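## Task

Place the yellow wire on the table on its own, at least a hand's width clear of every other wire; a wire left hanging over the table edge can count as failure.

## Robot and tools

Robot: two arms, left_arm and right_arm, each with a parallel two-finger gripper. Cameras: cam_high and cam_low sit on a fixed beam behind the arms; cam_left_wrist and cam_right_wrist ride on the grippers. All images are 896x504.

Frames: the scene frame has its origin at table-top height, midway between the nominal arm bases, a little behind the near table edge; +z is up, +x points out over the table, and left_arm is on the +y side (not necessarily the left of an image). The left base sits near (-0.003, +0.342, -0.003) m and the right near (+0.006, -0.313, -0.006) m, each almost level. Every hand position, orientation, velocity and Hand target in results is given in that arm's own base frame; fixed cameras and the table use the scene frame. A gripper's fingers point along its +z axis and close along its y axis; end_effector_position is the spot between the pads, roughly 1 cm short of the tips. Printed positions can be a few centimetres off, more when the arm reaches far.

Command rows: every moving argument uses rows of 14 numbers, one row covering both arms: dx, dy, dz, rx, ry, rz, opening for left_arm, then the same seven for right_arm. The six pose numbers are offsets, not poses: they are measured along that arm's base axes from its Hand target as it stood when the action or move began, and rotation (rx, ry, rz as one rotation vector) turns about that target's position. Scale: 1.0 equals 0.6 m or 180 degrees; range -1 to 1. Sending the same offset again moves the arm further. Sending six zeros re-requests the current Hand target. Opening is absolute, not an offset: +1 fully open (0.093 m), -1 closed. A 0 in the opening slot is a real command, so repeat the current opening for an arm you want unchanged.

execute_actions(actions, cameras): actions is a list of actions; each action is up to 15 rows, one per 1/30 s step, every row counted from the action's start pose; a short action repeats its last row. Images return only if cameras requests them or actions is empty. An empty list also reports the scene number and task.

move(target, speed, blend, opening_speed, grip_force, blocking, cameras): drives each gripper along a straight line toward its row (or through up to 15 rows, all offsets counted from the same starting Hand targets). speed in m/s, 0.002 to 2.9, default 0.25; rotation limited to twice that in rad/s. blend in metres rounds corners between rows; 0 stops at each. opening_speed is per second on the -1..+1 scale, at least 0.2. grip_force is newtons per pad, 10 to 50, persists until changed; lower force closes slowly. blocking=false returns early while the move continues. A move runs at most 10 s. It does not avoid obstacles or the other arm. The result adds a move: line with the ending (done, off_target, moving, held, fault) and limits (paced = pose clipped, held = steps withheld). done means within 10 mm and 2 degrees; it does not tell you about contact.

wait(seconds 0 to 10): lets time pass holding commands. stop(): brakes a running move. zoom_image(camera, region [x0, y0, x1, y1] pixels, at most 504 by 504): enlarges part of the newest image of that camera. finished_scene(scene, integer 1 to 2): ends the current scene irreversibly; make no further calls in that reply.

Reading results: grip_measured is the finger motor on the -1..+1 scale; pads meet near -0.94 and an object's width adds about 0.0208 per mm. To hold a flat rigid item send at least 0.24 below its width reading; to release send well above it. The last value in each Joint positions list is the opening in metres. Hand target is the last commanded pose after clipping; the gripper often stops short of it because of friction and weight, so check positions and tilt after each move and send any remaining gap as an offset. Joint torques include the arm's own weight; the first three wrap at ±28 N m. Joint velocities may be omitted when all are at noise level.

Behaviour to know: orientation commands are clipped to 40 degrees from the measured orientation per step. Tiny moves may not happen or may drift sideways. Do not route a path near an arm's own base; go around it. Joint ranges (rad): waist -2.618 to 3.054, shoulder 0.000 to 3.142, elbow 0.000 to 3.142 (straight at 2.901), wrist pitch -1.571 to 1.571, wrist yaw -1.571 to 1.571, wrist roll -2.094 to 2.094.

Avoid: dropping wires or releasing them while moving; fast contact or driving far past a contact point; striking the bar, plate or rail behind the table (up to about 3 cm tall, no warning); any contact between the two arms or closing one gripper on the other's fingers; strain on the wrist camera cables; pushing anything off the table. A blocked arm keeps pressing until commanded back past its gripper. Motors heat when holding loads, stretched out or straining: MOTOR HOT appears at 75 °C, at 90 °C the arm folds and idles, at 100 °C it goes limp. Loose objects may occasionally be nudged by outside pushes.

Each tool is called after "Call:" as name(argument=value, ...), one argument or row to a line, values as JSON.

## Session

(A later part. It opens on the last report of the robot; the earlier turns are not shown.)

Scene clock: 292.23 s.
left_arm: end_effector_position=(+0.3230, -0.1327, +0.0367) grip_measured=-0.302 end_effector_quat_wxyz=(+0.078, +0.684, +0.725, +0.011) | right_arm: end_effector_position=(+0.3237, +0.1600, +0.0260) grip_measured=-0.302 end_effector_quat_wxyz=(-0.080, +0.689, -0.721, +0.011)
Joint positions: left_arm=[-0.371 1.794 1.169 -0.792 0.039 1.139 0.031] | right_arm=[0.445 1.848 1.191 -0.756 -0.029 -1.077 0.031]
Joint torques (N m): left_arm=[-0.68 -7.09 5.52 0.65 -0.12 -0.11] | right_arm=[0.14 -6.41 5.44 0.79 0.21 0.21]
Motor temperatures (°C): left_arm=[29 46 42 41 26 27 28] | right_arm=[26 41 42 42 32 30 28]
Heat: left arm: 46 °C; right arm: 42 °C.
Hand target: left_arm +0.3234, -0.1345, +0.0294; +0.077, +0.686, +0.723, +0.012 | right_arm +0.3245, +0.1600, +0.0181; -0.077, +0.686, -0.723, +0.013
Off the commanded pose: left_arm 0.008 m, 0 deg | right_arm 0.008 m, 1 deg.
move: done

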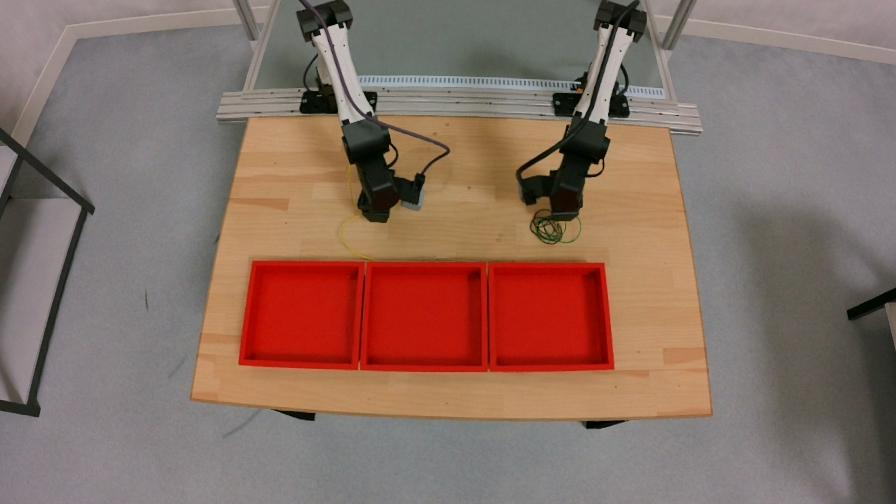

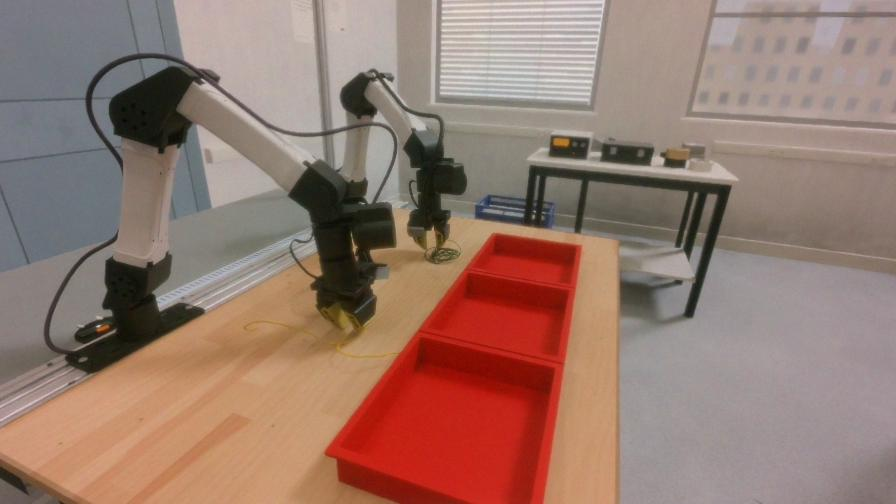

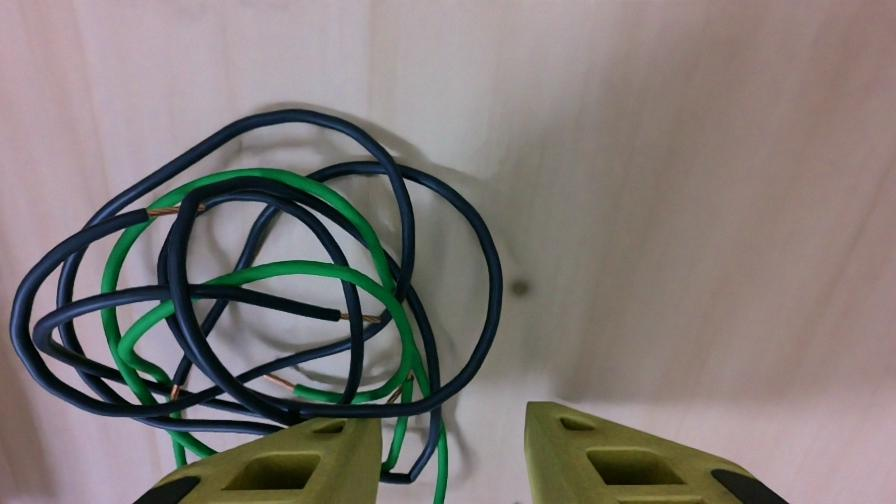

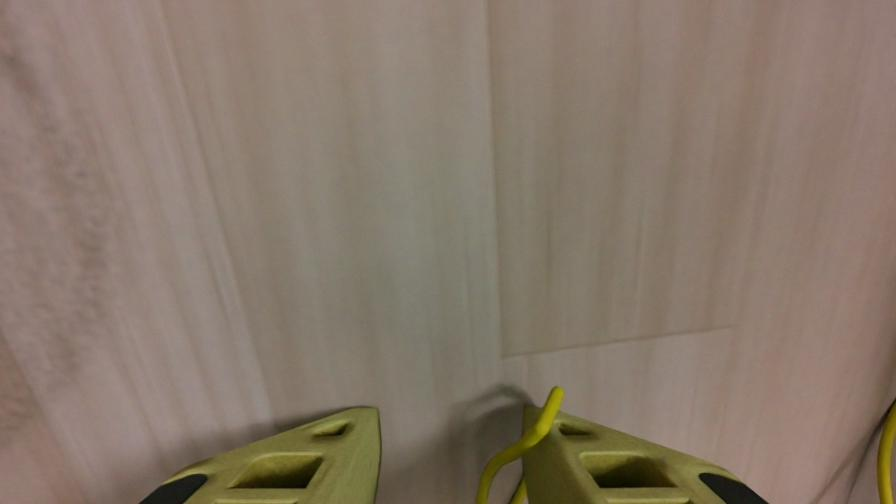

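Call:
move(
  target=[
    [0,0,0.2,0,0,0,-0.1,0,0,0.2,0,0,0,-0.1],
    [0,0.05,0.3,0,0,0,-0.1,-0.1,-0.05,0.3,0,0,0,-0.1],
  ],
  speed=0.12,
  blend=0.03,
  cameras=["all"],
)

Call:
zoom_image(
  camera="cam_low",
  region=[220, 230, 500, 400],
)

Scene clock: 301.60 s.
left_arm: end_effector_position=(+0.3233, -0.1065, +0.1922) grip_measured=-0.102 end_effector_quat_wxyz=(+0.057, +0.683, +0.729, +0.005) | right_arm: end_effector_position=(+0.2648, +0.1319, +0.1892) grip_measured=-0.102 end_effector_quat_wxyz=(-0.069, +0.689, -0.721, +0.007)
Joint positions: left_arm=[-0.298 1.759 1.76 -1.464 0.04 1.205 0.04] | right_arm=[0.445 1.556 1.523 -1.402 -0.029 -1.077 0.04]
Joint torques (N m): left_arm=[0.76 -10.47 9.92 0.17 0.03 0.11] | right_arm=[-0.05 -6.9 8.4 0.33 0.18 0.16]
Heat: left arm: 46 °C; right arm: 42 °C.
Hand target: left_arm +0.3234, -0.1044, +0.2094; +0.077, +0.686, +0.724, +0.013 | right_arm +0.2645, +0.1300, +0.1981; -0.077, +0.686, -0.723, +0.013
Off the commanded pose: left_arm 0.017 m, 3 deg | right_arm 0.009 m, 1 deg.
move: off_target (left_arm)

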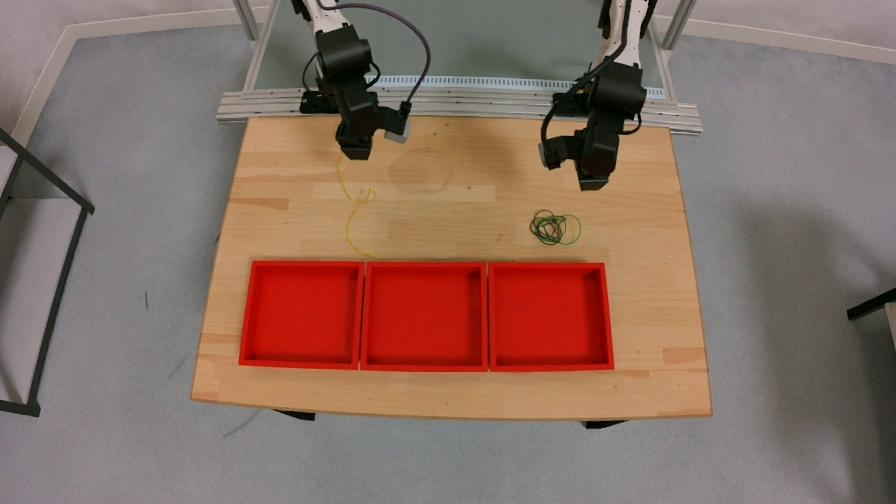

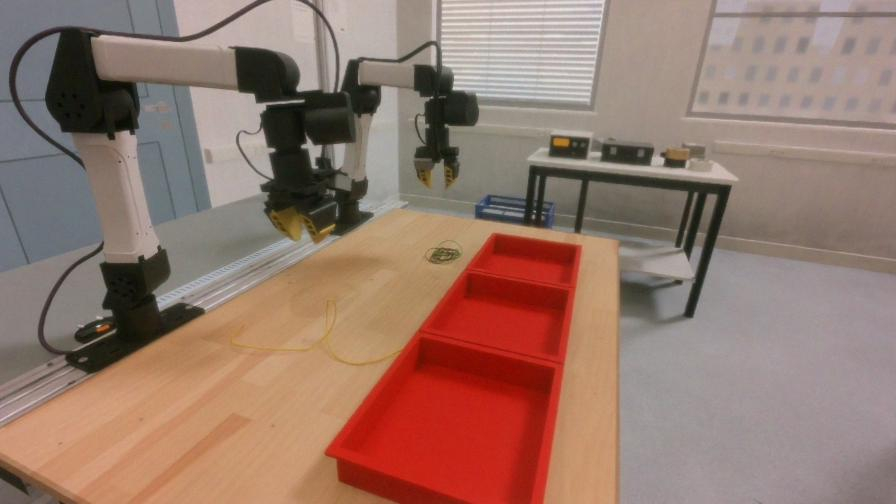

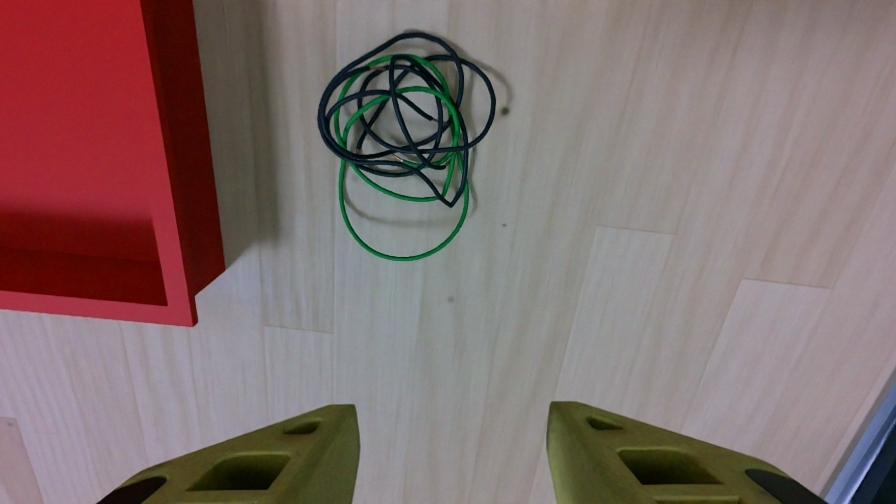

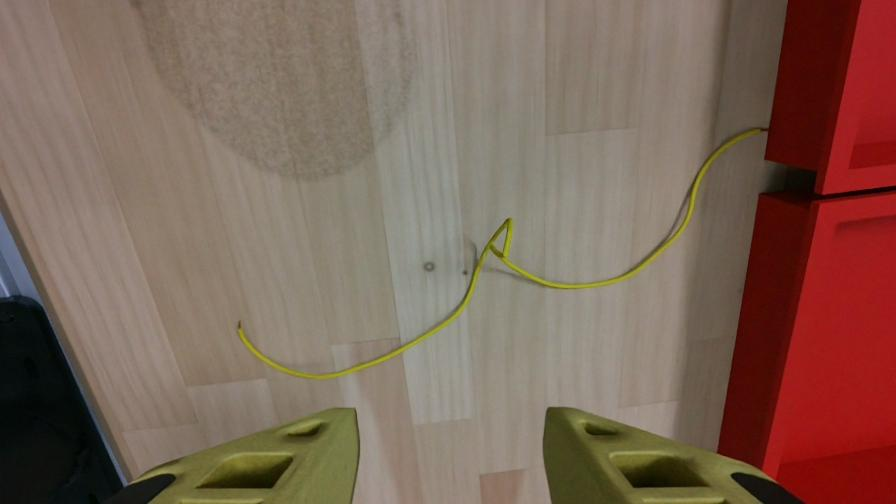

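Scaled by 1.800.

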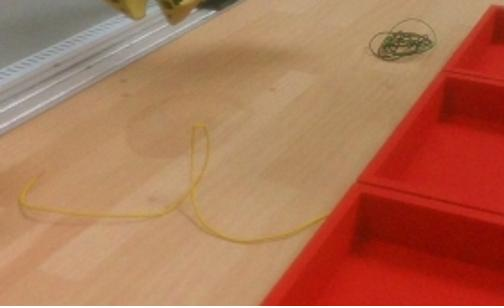

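Call:
move(
  target=[0,0,0,0,0,0,-0.1,0.103,0.047,-0.163,0,0,0,0.0],
  speed=0.15,
  cameras=["cam_low","cam_right_wrist","cam_high"],
)

Call:
zoom_image(
  camera="cam_low",
  region=[220, 200, 500, 400],
)

Scene clock: 327.60 s.
left_arm: end_effector_position=(+0.3233, -0.1065, +0.1922) grip_measured=-0.102 end_effector_quat_wxyz=(+0.057, +0.683, +0.729, +0.005) | right_arm: end_effector_position=(+0.3215, +0.1590, +0.1038) grip_measured=-0.002 end_effector_quat_wxyz=(-0.073, +0.689, -0.721, +0.009)
Joint positions: left_arm=[-0.298 1.759 1.76 -1.464 0.04 1.205 0.04] | right_arm=[0.445 1.773 1.419 -1.072 -0.029 -1.077 0.045]
Joint torques (N m): left_arm=[0.76 -10.47 9.91 0.17 0 0.12] | right_arm=[-0.5 -7.17 6.48 0.85 0.19 0.17]
Heat: left arm: 49 °C; right arm: 44 °C.
Hand target: left_arm +0.3234, -0.1044, +0.2094; +0.077, +0.686, +0.724, +0.013 | right_arm +0.3263, +0.1582, +0.1004; -0.077, +0.686, -0.723, +0.013
Off the commanded pose: left_arm 0.017 m, 3 deg | right_arm 0.006 m, 1 deg.
move: off_target (left_arm)
Images, in order (width x height): cam_high 896x504, cam_low 896x504, cam_right_wrist 896x504.

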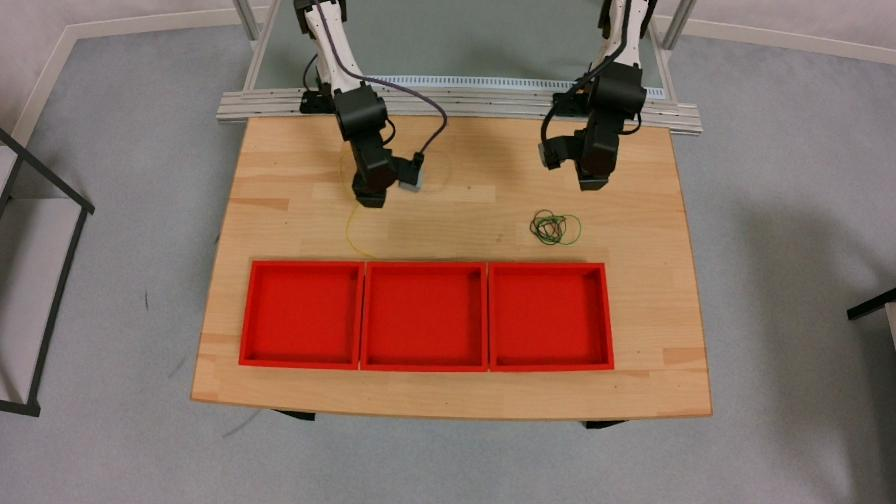

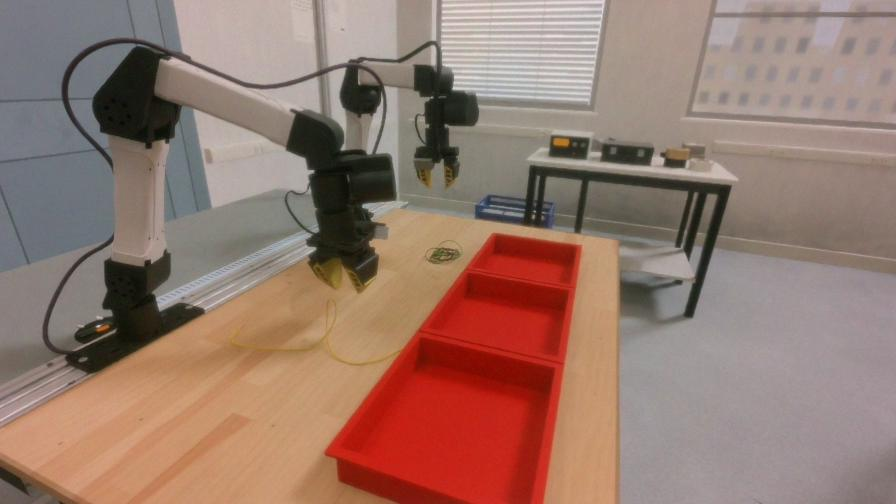

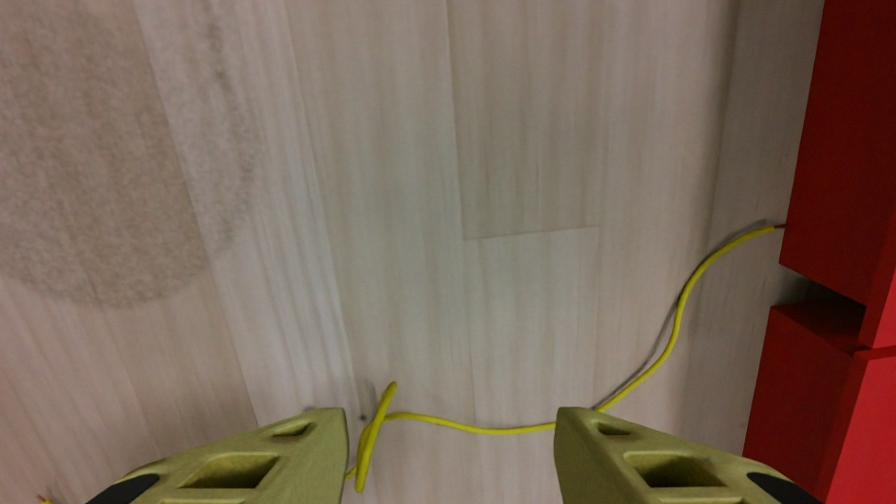

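Scaled by 1.800.

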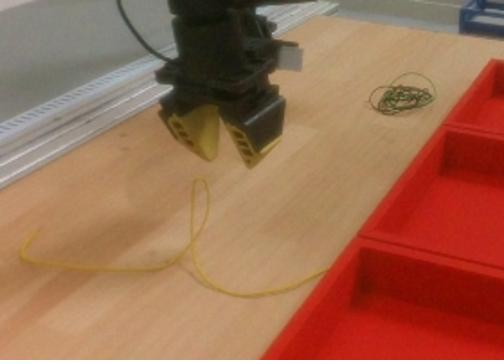

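Call:
move(
  target=[0,0,0,0,0,0,-0.1,-0.033,-0.045,-0.04,0,0,0,0.0],
  speed=0.12,
  cameras=["cam_low","cam_right_wrist"],
)

Call:
zoom_image(
  camera="cam_low",
  region=[220, 200, 500, 400],
)

Scene clock: 337.80 s.
left_arm: end_effector_position=(+0.3233, -0.1065, +0.1922) grip_measured=-0.102 end_effector_quat_wxyz=(+0.057, +0.683, +0.729, +0.005) | right_arm: end_effector_position=(+0.3027, +0.1316, +0.0701) grip_measured=-0.002 end_effector_quat_wxyz=(-0.059, +0.682, -0.729, +0.006)
Joint positions: left_arm=[-0.298 1.759 1.76 -1.464 0.04 1.205 0.04] | right_arm=[0.395 1.716 1.22 -0.96 -0.029 -1.108 0.045]
Joint torques (N m): left_arm=[0.76 -10.47 9.92 0.17 0 0.12] | right_arm=[-0.47 -9.25 5.75 0.7 0.08 -0.08]
Heat: left arm: 50 °C; right arm: 43 °C.
Hand target: left_arm +0.3234, -0.1044, +0.2094; +0.077, +0.686, +0.724, +0.013 | right_arm +0.3064, +0.1312, +0.0763; -0.077, +0.686, -0.723, +0.013
Off the commanded pose: left_arm 0.017 m, 3 deg | right_arm 0.007 m, 2 deg.
move: off_target (left_arm)
Images, in order (width x height): cam_low 896x504, cam_right_wrist 896x504.

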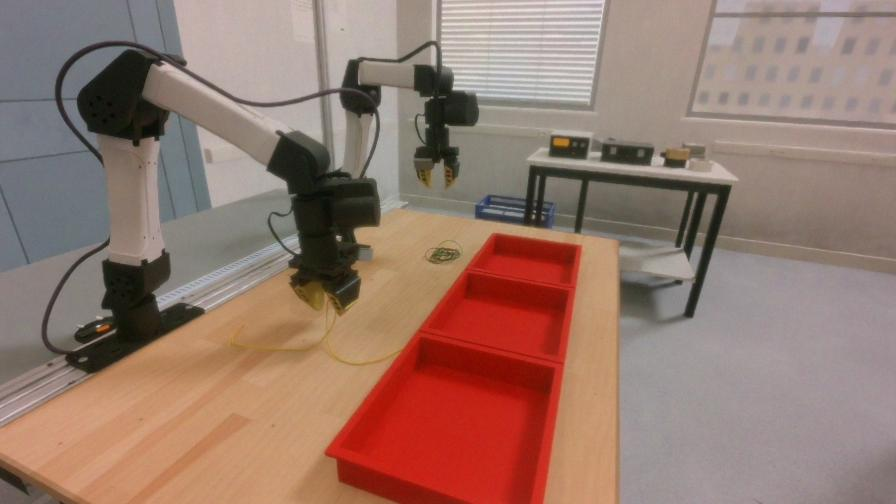

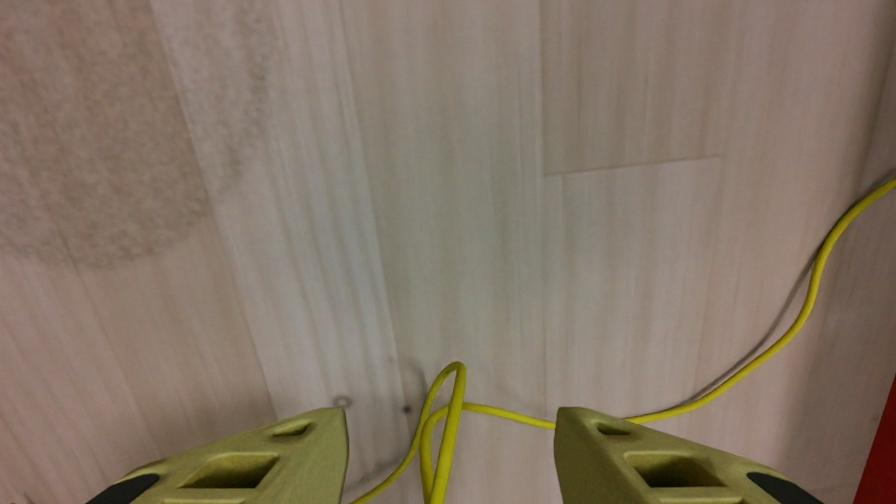

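Scaled by 1.800.

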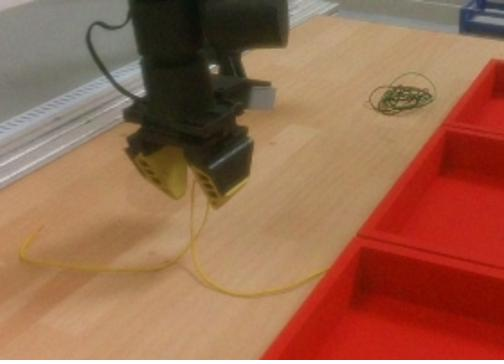

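Call:
move(
  target=[
    [0,0,0,0,0,0,-0.1,0,-0.01,-0.025,0,0,0,0.0],
    [0,0,0,0,0,0,-0.1,0,-0.01,-0.025,0,0,0,-1],
    [0,0,0,0,0,0,-0.1,0,0.12,-0.1,0,0,0,-1],
  ],
  speed=0.1,
  opening_speed=0.8,
  cameras=["cam_low","cam_right_wrist"],
)

Call:
zoom_image(
  camera="cam_low",
  region=[220, 200, 500, 400],
)

Scene clock: 358.83 s.
left_arm: end_effector_position=(+0.3233, -0.1065, +0.1922) grip_measured=-0.102 end_effector_quat_wxyz=(+0.057, +0.683, +0.729, +0.005) | right_arm: end_effector_position=(+0.2969, +0.1896, +0.0240) grip_measured=-0.988 end_effector_quat_wxyz=(-0.058, +0.687, -0.725, +0.018)
Joint positions: left_arm=[-0.298 1.759 1.76 -1.464 0.04 1.205 0.04] | right_arm=[0.576 1.85 1.191 -0.791 0.015 -0.942 0]
Joint torques (N m): left_arm=[0.76 -10.48 9.92 0.17 0 0.12] | right_arm=[0.98 -4.71 7.24 1.08 -0.03 0.19]
Motor temperatures (°C): left_arm=[29 51 47 37 26 27 28] | right_arm=[26 44 42 40 31 30 28]
Heat: left arm: 51 °C; right arm: 44 °C.
Hand target: left_arm +0.3234, -0.1044, +0.2094; +0.077, +0.686, +0.724, +0.013 | right_arm +0.3065, +0.2032, +0.0163; -0.077, +0.686, -0.723, +0.013
Off the commanded pose: left_arm 0.017 m, 3 deg | right_arm 0.018 m, 2 deg.
move: off_target (left_arm, right_arm)
Images, in order (width x height): cam_low 896x504, cam_right_wrist 896x504.

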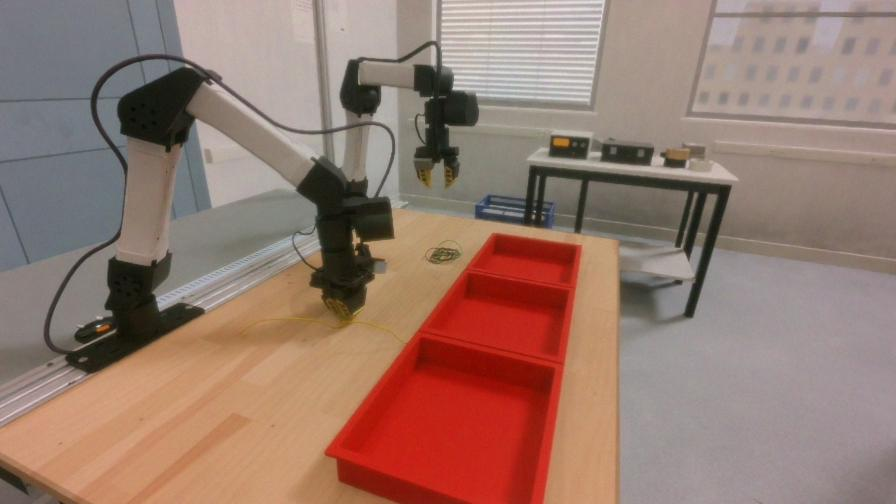

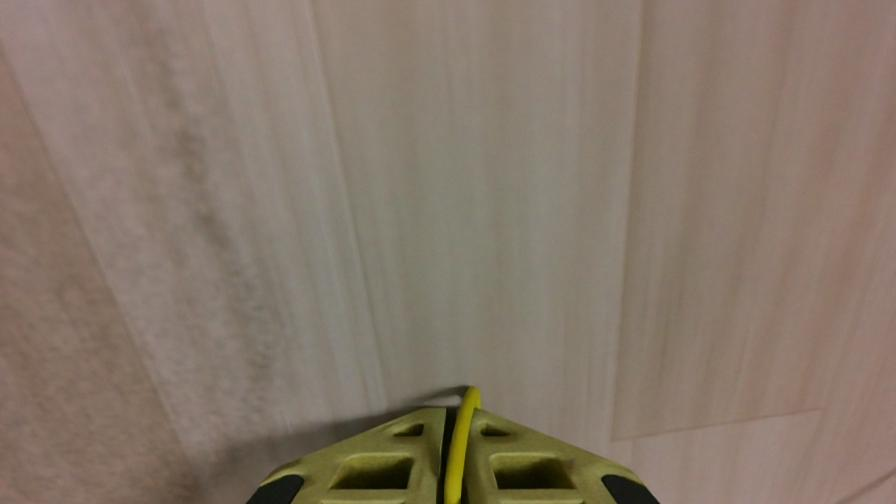

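Scaled by 1.800.

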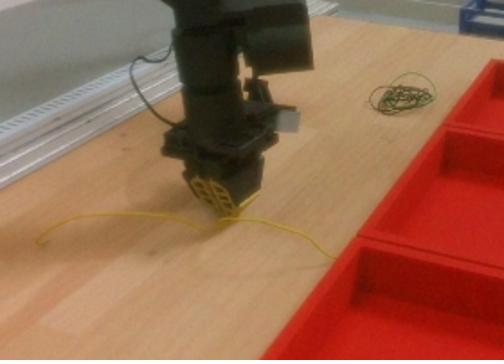

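Call:
move(
  target=[
    [0,0,0,0,0,0,-0.1,-0.012,-0.02,0.0,0,0,0,-0.3],
    [0,0,0,0,0,0,-0.1,-0.012,-0.02,0.3,0,0,0,-0.3],
    [0,0,0,0,0,0,-0.1,-0.1,-0.15,0.35,0,0,0,-0.3],
  ],
  speed=0.12,
  opening_speed=0.6,
  blend=[0,0.03,0],
  cameras=["cam_low","cam_right_wrist","cam_high"],
)

Call:
zoom_image(
  camera="cam_low",
  region=[220, 200, 500, 400],
)

Scene clock: 371.97 s.
left_arm: end_effector_position=(+0.3233, -0.1065, +0.1922) grip_measured=-0.102 end_effector_quat_wxyz=(+0.057, +0.683, +0.729, +0.005) | right_arm: end_effector_position=(+0.2532, +0.1148, +0.2262) grip_measured=-0.302 end_effector_quat_wxyz=(-0.080, +0.681, -0.728, +0.022)
Joint positions: left_arm=[-0.298 1.759 1.76 -1.464 0.04 1.205 0.04] | right_arm=[0.419 1.502 1.62 -1.523 -0.011 -1.083 0.031]
Joint torques (N m): left_arm=[0.77 -10.48 9.92 0.17 0 0.12] | right_arm=[-0.51 -6.26 5.64 0.39 -0.08 -0.1]
Heat: left arm: 52 °C; right arm: 43 °C.
Hand target: left_arm +0.3234, -0.1044, +0.2094; +0.077, +0.686, +0.724, +0.013 | right_arm +0.2464, +0.1132, +0.2263; -0.077, +0.686, -0.723, +0.013
Off the commanded pose: left_arm 0.017 m, 3 deg | right_arm 0.007 m, 1 deg.
move: off_target (left_arm)
Images, in order (width x height): cam_high 896x504, cam_low 896x504, cam_right_wrist 896x504.

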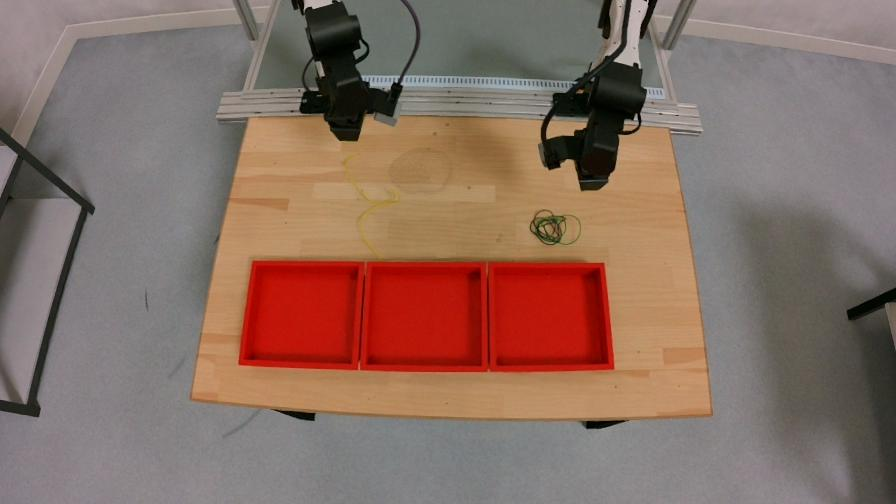

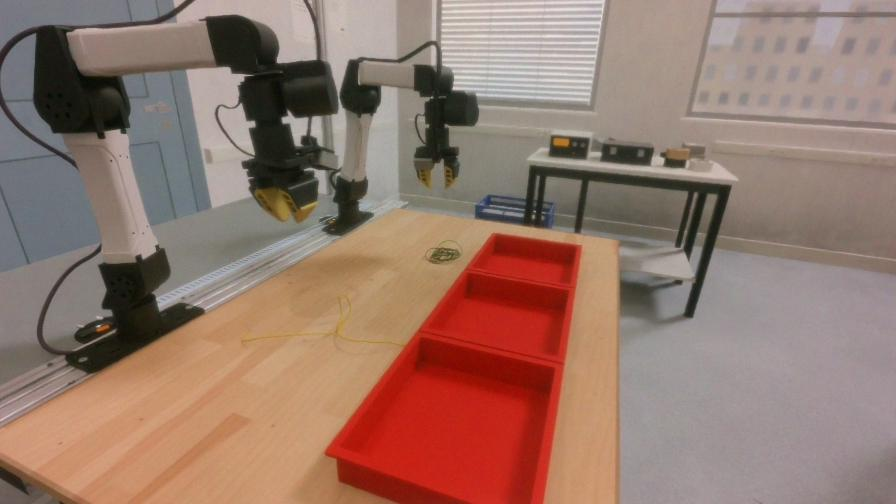

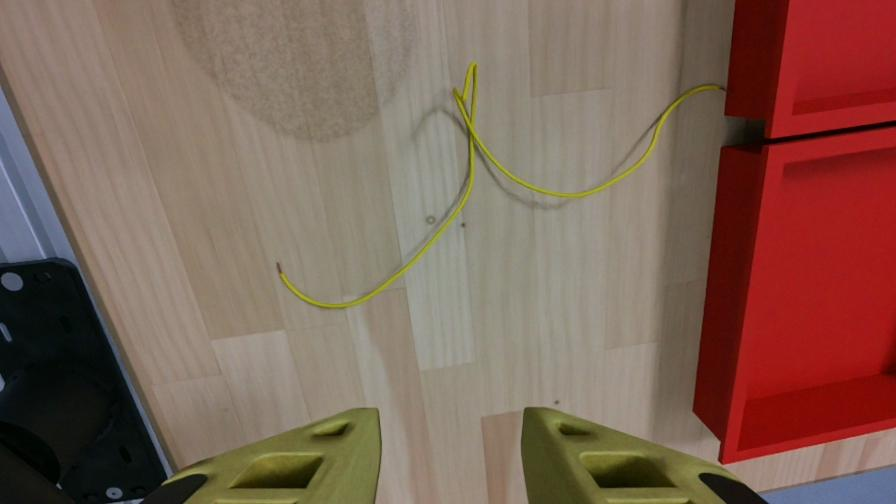

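Scaled by 1.800.

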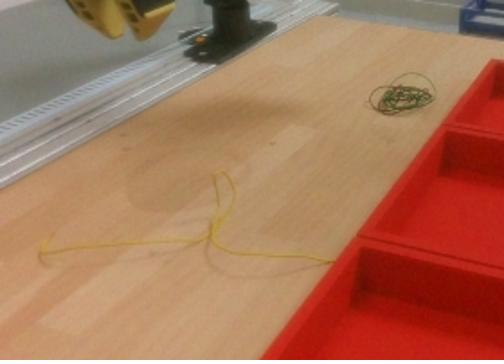

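Call:
zoom_image(
  camera="cam_right_wrist",
  region=[380, 30, 620, 230],
)

Call:
zoom_image(
  camera="cam_low",
  region=[300, 270, 420, 370],
)

Scaled by 2.100.

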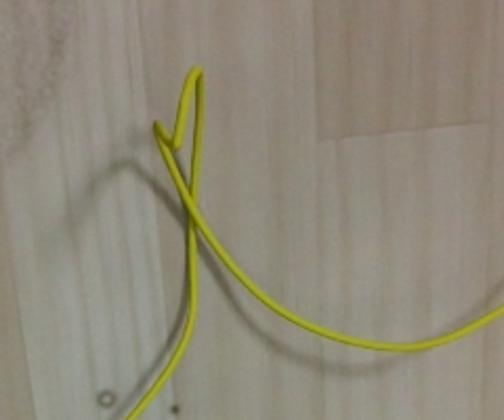

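Scaled by 4.200.

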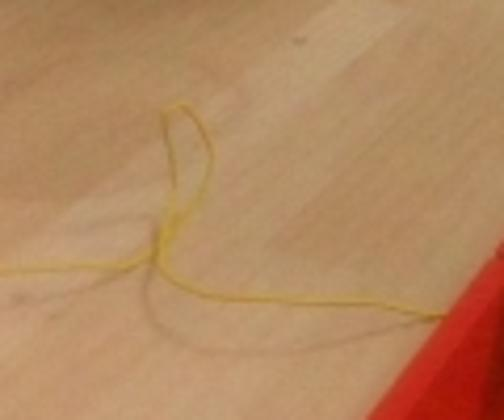

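Call:
move(
  target=[0,0,0,0,0,0,-0.1,0.15,0,0,0,0,0,-0.3],
  cameras=["cam_right_wrist"],
)

Call:
zoom_image(
  camera="cam_right_wrist",
  region=[200, 0, 500, 300],
)

Scene clock: 434.87 s.
left_arm: end_effector_position=(+0.3233, -0.1065, +0.1922) grip_measured=-0.102 end_effector_quat_wxyz=(+0.057, +0.683, +0.729, +0.005) | right_arm: end_effector_position=(+0.3369, +0.1120, +0.2230) grip_measured=-0.302 end_effector_quat_wxyz=(-0.079, +0.680, -0.729, +0.023)
Joint positions: left_arm=[-0.298 1.759 1.76 -1.464 0.04 1.205 0.04] | right_arm=[0.309 1.803 1.935 -1.54 -0.026 -1.191 0.031]
Joint torques (N m): left_arm=[0.76 -10.47 9.92 0.17 0 0.12] | right_arm=[-0.32 -7.1 8.12 0.41 -0.07 -0.11]
Heat: left arm: 54 °C; right arm: 41 °C.
Hand target: left_arm +0.3234, -0.1044, +0.2094; +0.077, +0.686, +0.724, +0.013 | right_arm +0.3365, +0.1132, +0.2264; -0.077, +0.686, -0.723, +0.013
Off the commanded pose: left_arm 0.017 m, 3 deg | right_arm 0.004 m, 2 deg.
joint sent to its limit (right arm) — joint 4 (wrist pitch), lower limit. The joint targets still meet the commanded pose.
move: off_target (left_arm)
Images, in order (width x height): cam_right_wrist 896x504.

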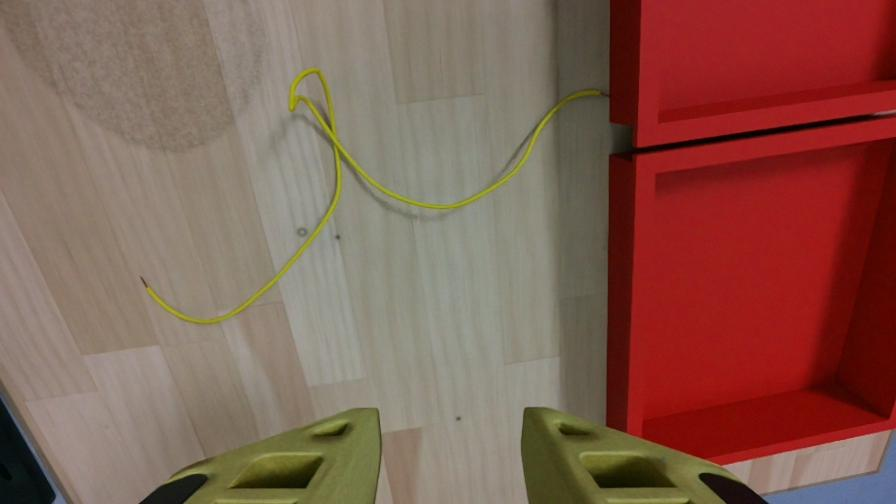

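Scaled by 1.680.

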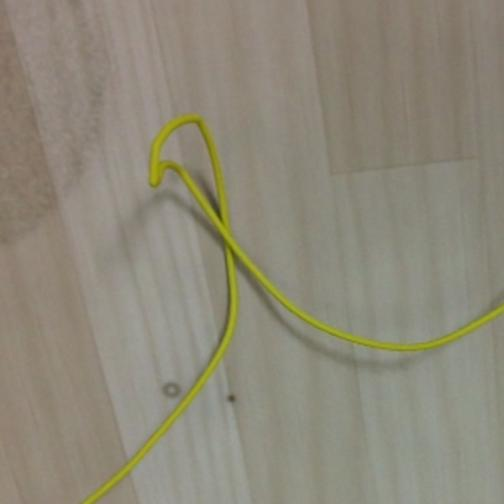

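Call:
move(
  target=[0,0,0,0,0,0,-0.1,-0.071,0.083,-0.23,0,0,0,0.0],
  speed=0.2,
  cameras=["cam_right_wrist","cam_low"],
)

Call:
zoom_image(
  camera="cam_low",
  region=[220, 200, 500, 400],
)

Scene clock: 532.43 s.
left_arm: end_effector_position=(+0.3233, -0.1065, +0.1922) grip_measured=-0.102 end_effector_quat_wxyz=(+0.057, +0.683, +0.729, +0.005) | right_arm: end_effector_position=(+0.2909, +0.1623, +0.0824) grip_measured=-0.002 end_effector_quat_wxyz=(-0.060, +0.690, -0.722, +0.004)
Joint positions: left_arm=[-0.298 1.759 1.76 -1.464 0.04 1.205 0.04] | right_arm=[0.497 1.714 1.267 -1.006 -0.023 -1.027 0.045]
Joint torques (N m): left_arm=[0.76 -10.47 9.92 0.17 0 0.12] | right_arm=[0.42 -9.2 5.82 0.73 0.18 0.17]
Motor temperatures (°C): left_arm=[29 56 50 33 26 27 28] | right_arm=[26 43 44 36 31 30 28]
Heat: left arm: 56 °C; right arm: 44 °C.
Hand target: left_arm +0.3234, -0.1044, +0.2094; +0.077, +0.686, +0.724, +0.013 | right_arm +0.2939, +0.1631, +0.0884; -0.077, +0.686, -0.723, +0.013
Off the commanded pose: left_arm 0.017 m, 3 deg | right_arm 0.007 m, 2 deg.
move: off_target (left_arm)
Images, in order (width x height): cam_low 896x504, cam_right_wrist 896x504.

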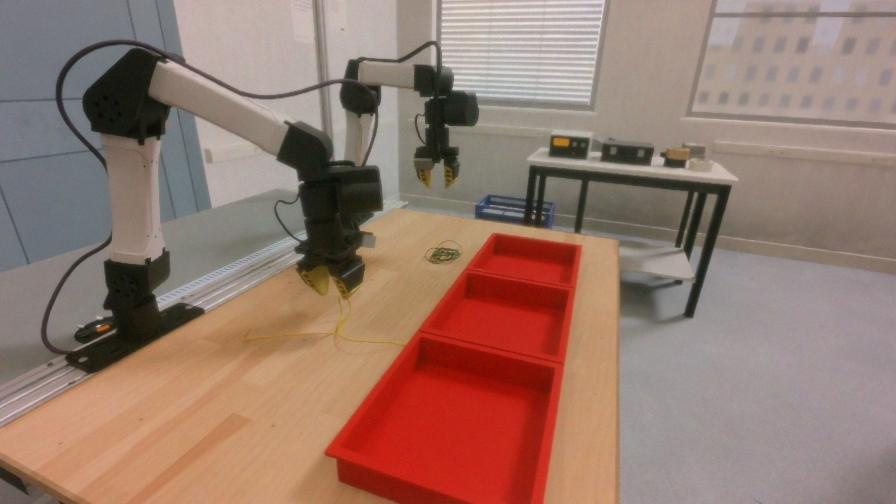

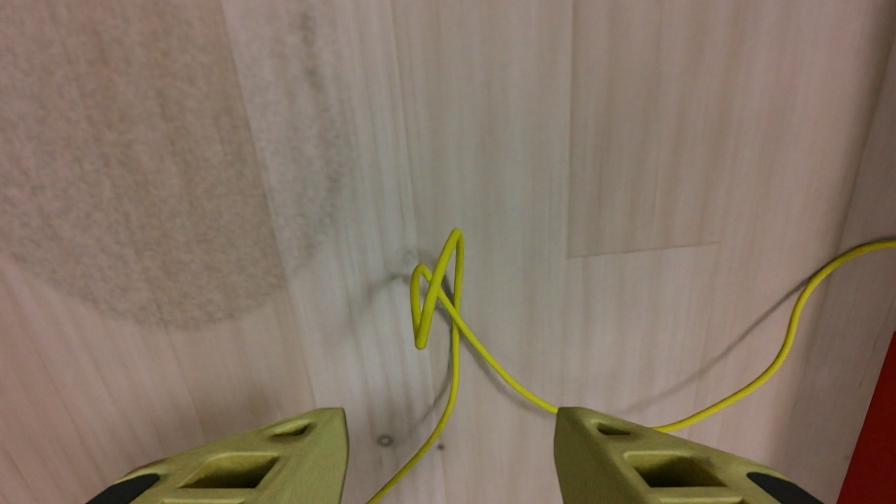

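Scaled by 1.800.

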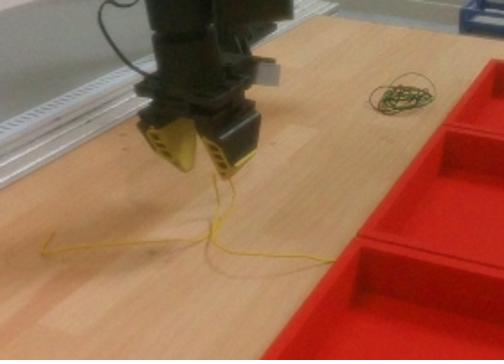

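Call:
move(
  target=[
    [0,0,0,0,0,0,-0.1,-0.005,0.052,-0.045,0,0,0,0.0],
    [0,0,0,0,0,0,-0.1,-0.005,0.052,-0.045,0,0,0,-1],
    [0,0,0,0,0,0,-0.1,-0.02,0.2,-0.118,0,0,0,-1],
    [0,0,0,0,0,0,-0.1,-0.02,0.34,-0.122,0,0,0,-1],
  ],
  speed=0.12,
  opening_speed=0.9,
  blend=[0,0,0.03,0],
  cameras=["cam_low","cam_right_wrist","cam_high"],
)

Call:
zoom_image(
  camera="cam_low",
  region=[220, 200, 500, 400],
)

Scene clock: 548.03 s.
left_arm: end_effector_position=(+0.3233, -0.1065, +0.1922) grip_measured=-0.102 end_effector_quat_wxyz=(+0.057, +0.683, +0.729, +0.005) | right_arm: end_effector_position=(+0.2876, +0.3616, +0.0299) grip_measured=-0.988 end_effector_quat_wxyz=(-0.091, +0.688, -0.719, +0.025)
Joint positions: left_arm=[-0.298 1.759 1.76 -1.464 0.04 1.205 0.04] | right_arm=[0.927 2.199 1.723 -0.923 0.078 -0.606 0]
Joint torques (N m): left_arm=[0.77 -10.48 9.94 0.17 0 0.12] | right_arm=[0.62 -7.84 7.51 0.62 -0.08 0.22]
Motor temperatures (°C): left_arm=[29 57 51 33 26 27 28] | right_arm=[26 44 43 36 31 30 28]
Heat: left arm: 57 °C; right arm: 44 °C.
Hand target: left_arm +0.3234, -0.1044, +0.2094; +0.077, +0.686, +0.724, +0.013 | right_arm +0.2818, +0.3671, +0.0152; -0.077, +0.687, -0.723, +0.013
Off the commanded pose: left_arm 0.017 m, 3 deg | right_arm 0.017 m, 2 deg.
move: off_target (left_arm, right_arm)
Images, in order (width x height): cam_high 896x504, cam_low 896x504, cam_right_wrist 896x504.

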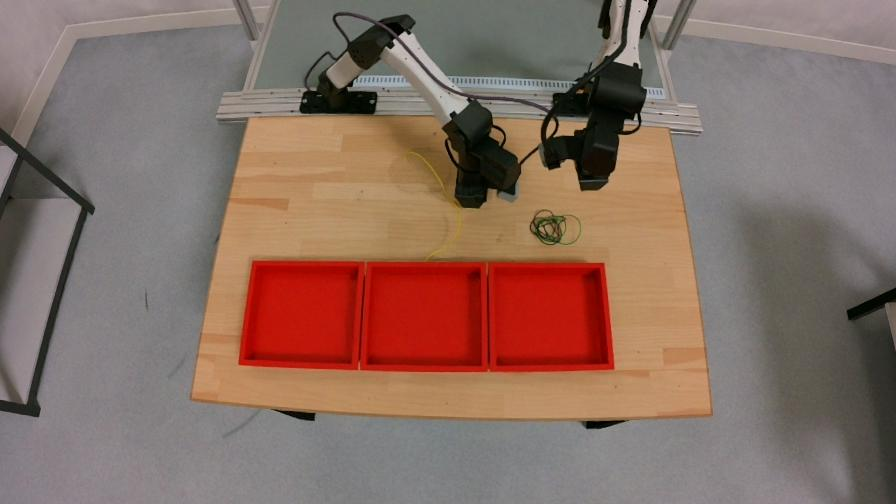

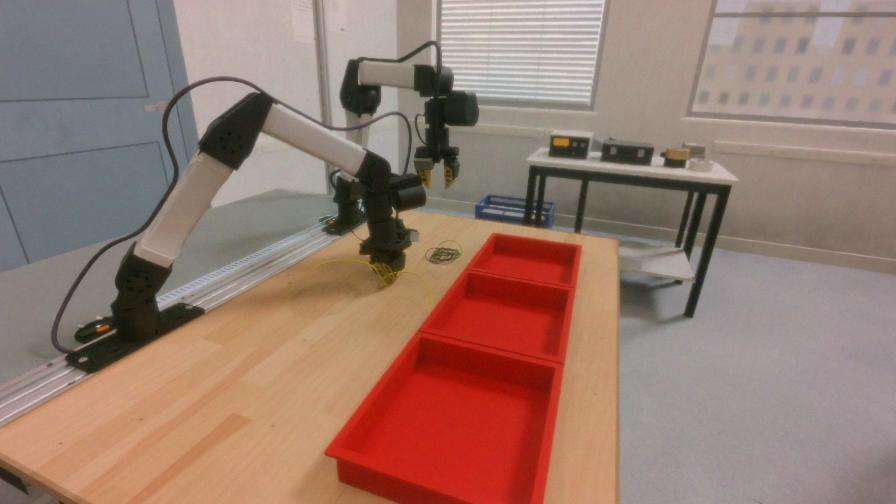

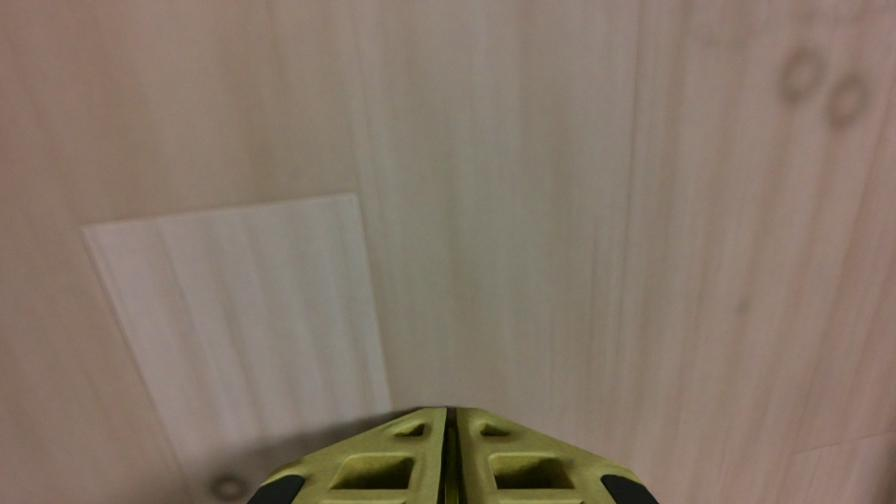

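Scaled by 1.800.

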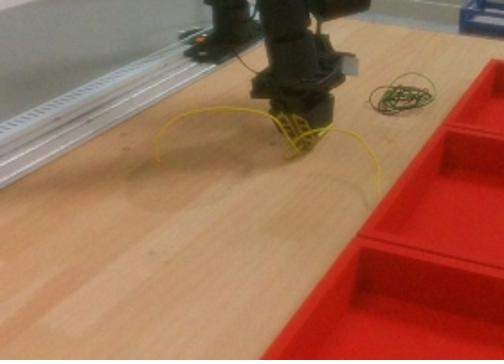

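Call:
move(
  target=[
    [0,0,0,0,0,0,-0.1,0.0,-0.03,0.0,0,0,0,-1],
    [0,0,0,0,0,0,-0.1,0,-0.03,0.0,0,0,0,-0.3],
    [0,0,0,0,0,0,-0.1,0,-0.03,0.3,0,0,0,-0.3],
    [0,0,0,0,0,0,-0.1,0,-0.25,0.33,0,0,0,-0.3],
  ],
  speed=0.15,
  opening_speed=0.6,
  blend=[0,0,0.03,0],
  cameras=["cam_low","cam_right_wrist","cam_high"],
)

Call:
zoom_image(
  camera="cam_low",
  region=[220, 200, 500, 400],
)

Call:
zoom_image(
  camera="cam_high",
  region=[360, 110, 600, 270],
)

Scene clock: 569.23 s.
left_arm: end_effector_position=(+0.3233, -0.1065, +0.1922) grip_measured=-0.102 end_effector_quat_wxyz=(+0.057, +0.683, +0.729, +0.005) | right_arm: end_effector_position=(+0.2824, +0.2151, +0.2068) grip_measured=-0.302 end_effector_quat_wxyz=(-0.059, +0.681, -0.730, +0.019)
Joint positions: left_arm=[-0.298 1.759 1.76 -1.464 0.04 1.205 0.04] | right_arm=[0.664 1.823 1.898 -1.524 0.027 -0.839 0.031]
Joint torques (N m): left_arm=[0.76 -10.47 9.92 0.17 0 0.12] | right_arm=[-0.2 -9.87 5.75 0.73 -0.01 -0.09]
Motor temperatures (°C): left_arm=[29 57 51 32 26 27 28] | right_arm=[26 47 43 36 31 30 28]
Heat: left arm: 57 °C; right arm: 47 °C.
Hand target: left_arm +0.3234, -0.1044, +0.2094; +0.077, +0.686, +0.724, +0.013 | right_arm +0.2818, +0.2171, +0.2131; -0.077, +0.686, -0.723, +0.013
Off the commanded pose: left_arm 0.017 m, 3 deg | right_arm 0.007 m, 2 deg.
move: off_target (left_arm); target 2's new opening was sent with right_arm's hand 0.019 m and 3 deg from that target
Images, in order (width x height): cam_high 896x504, cam_low 896x504, cam_right_wrist 896x504.

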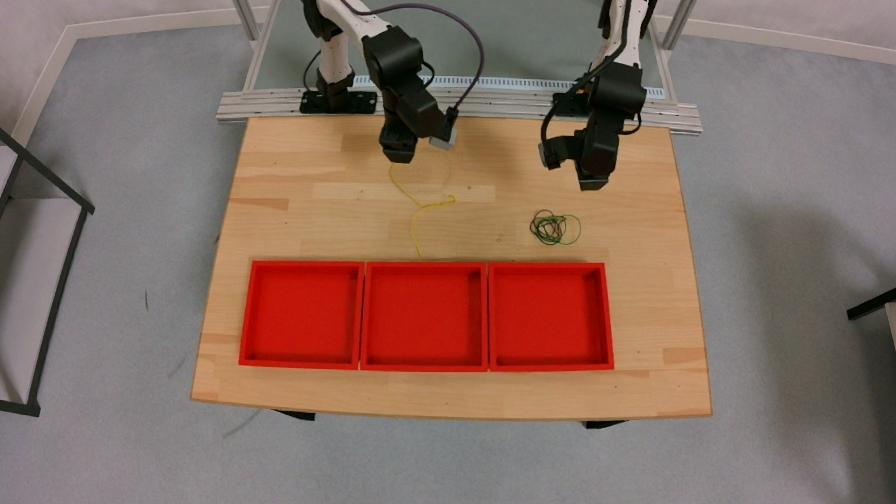

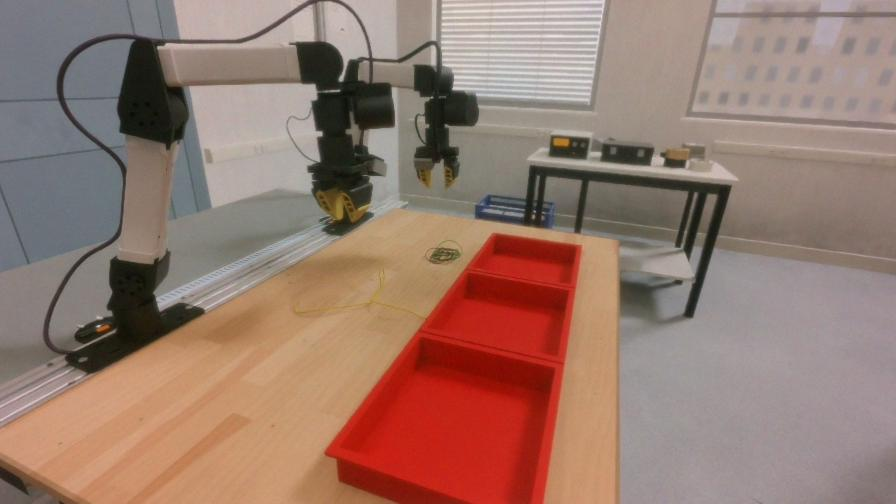

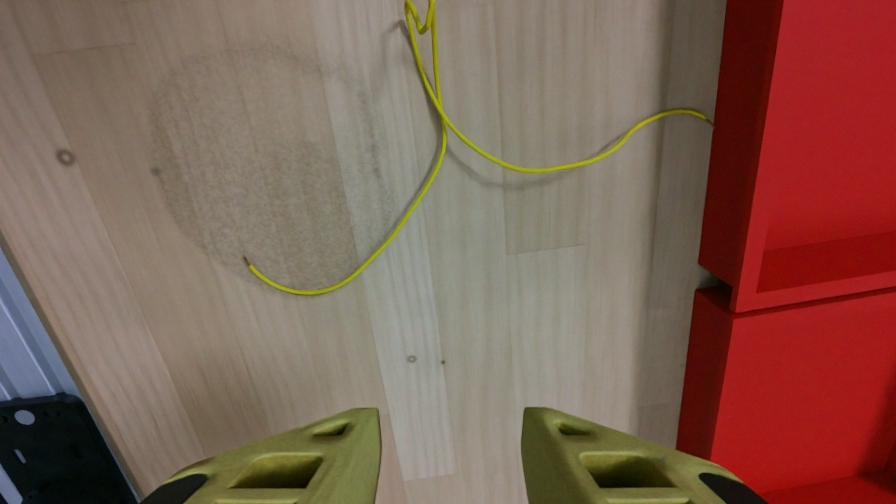

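Scaled by 1.800.

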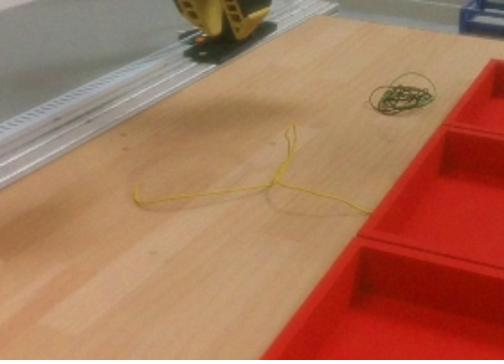

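Scaled by 2.100.

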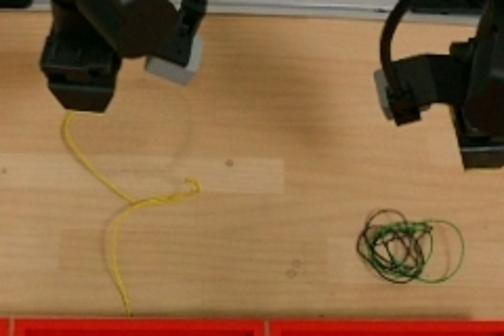

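Call:
finished_scene(
  scene=2,
)

The scene is finished: the task was done.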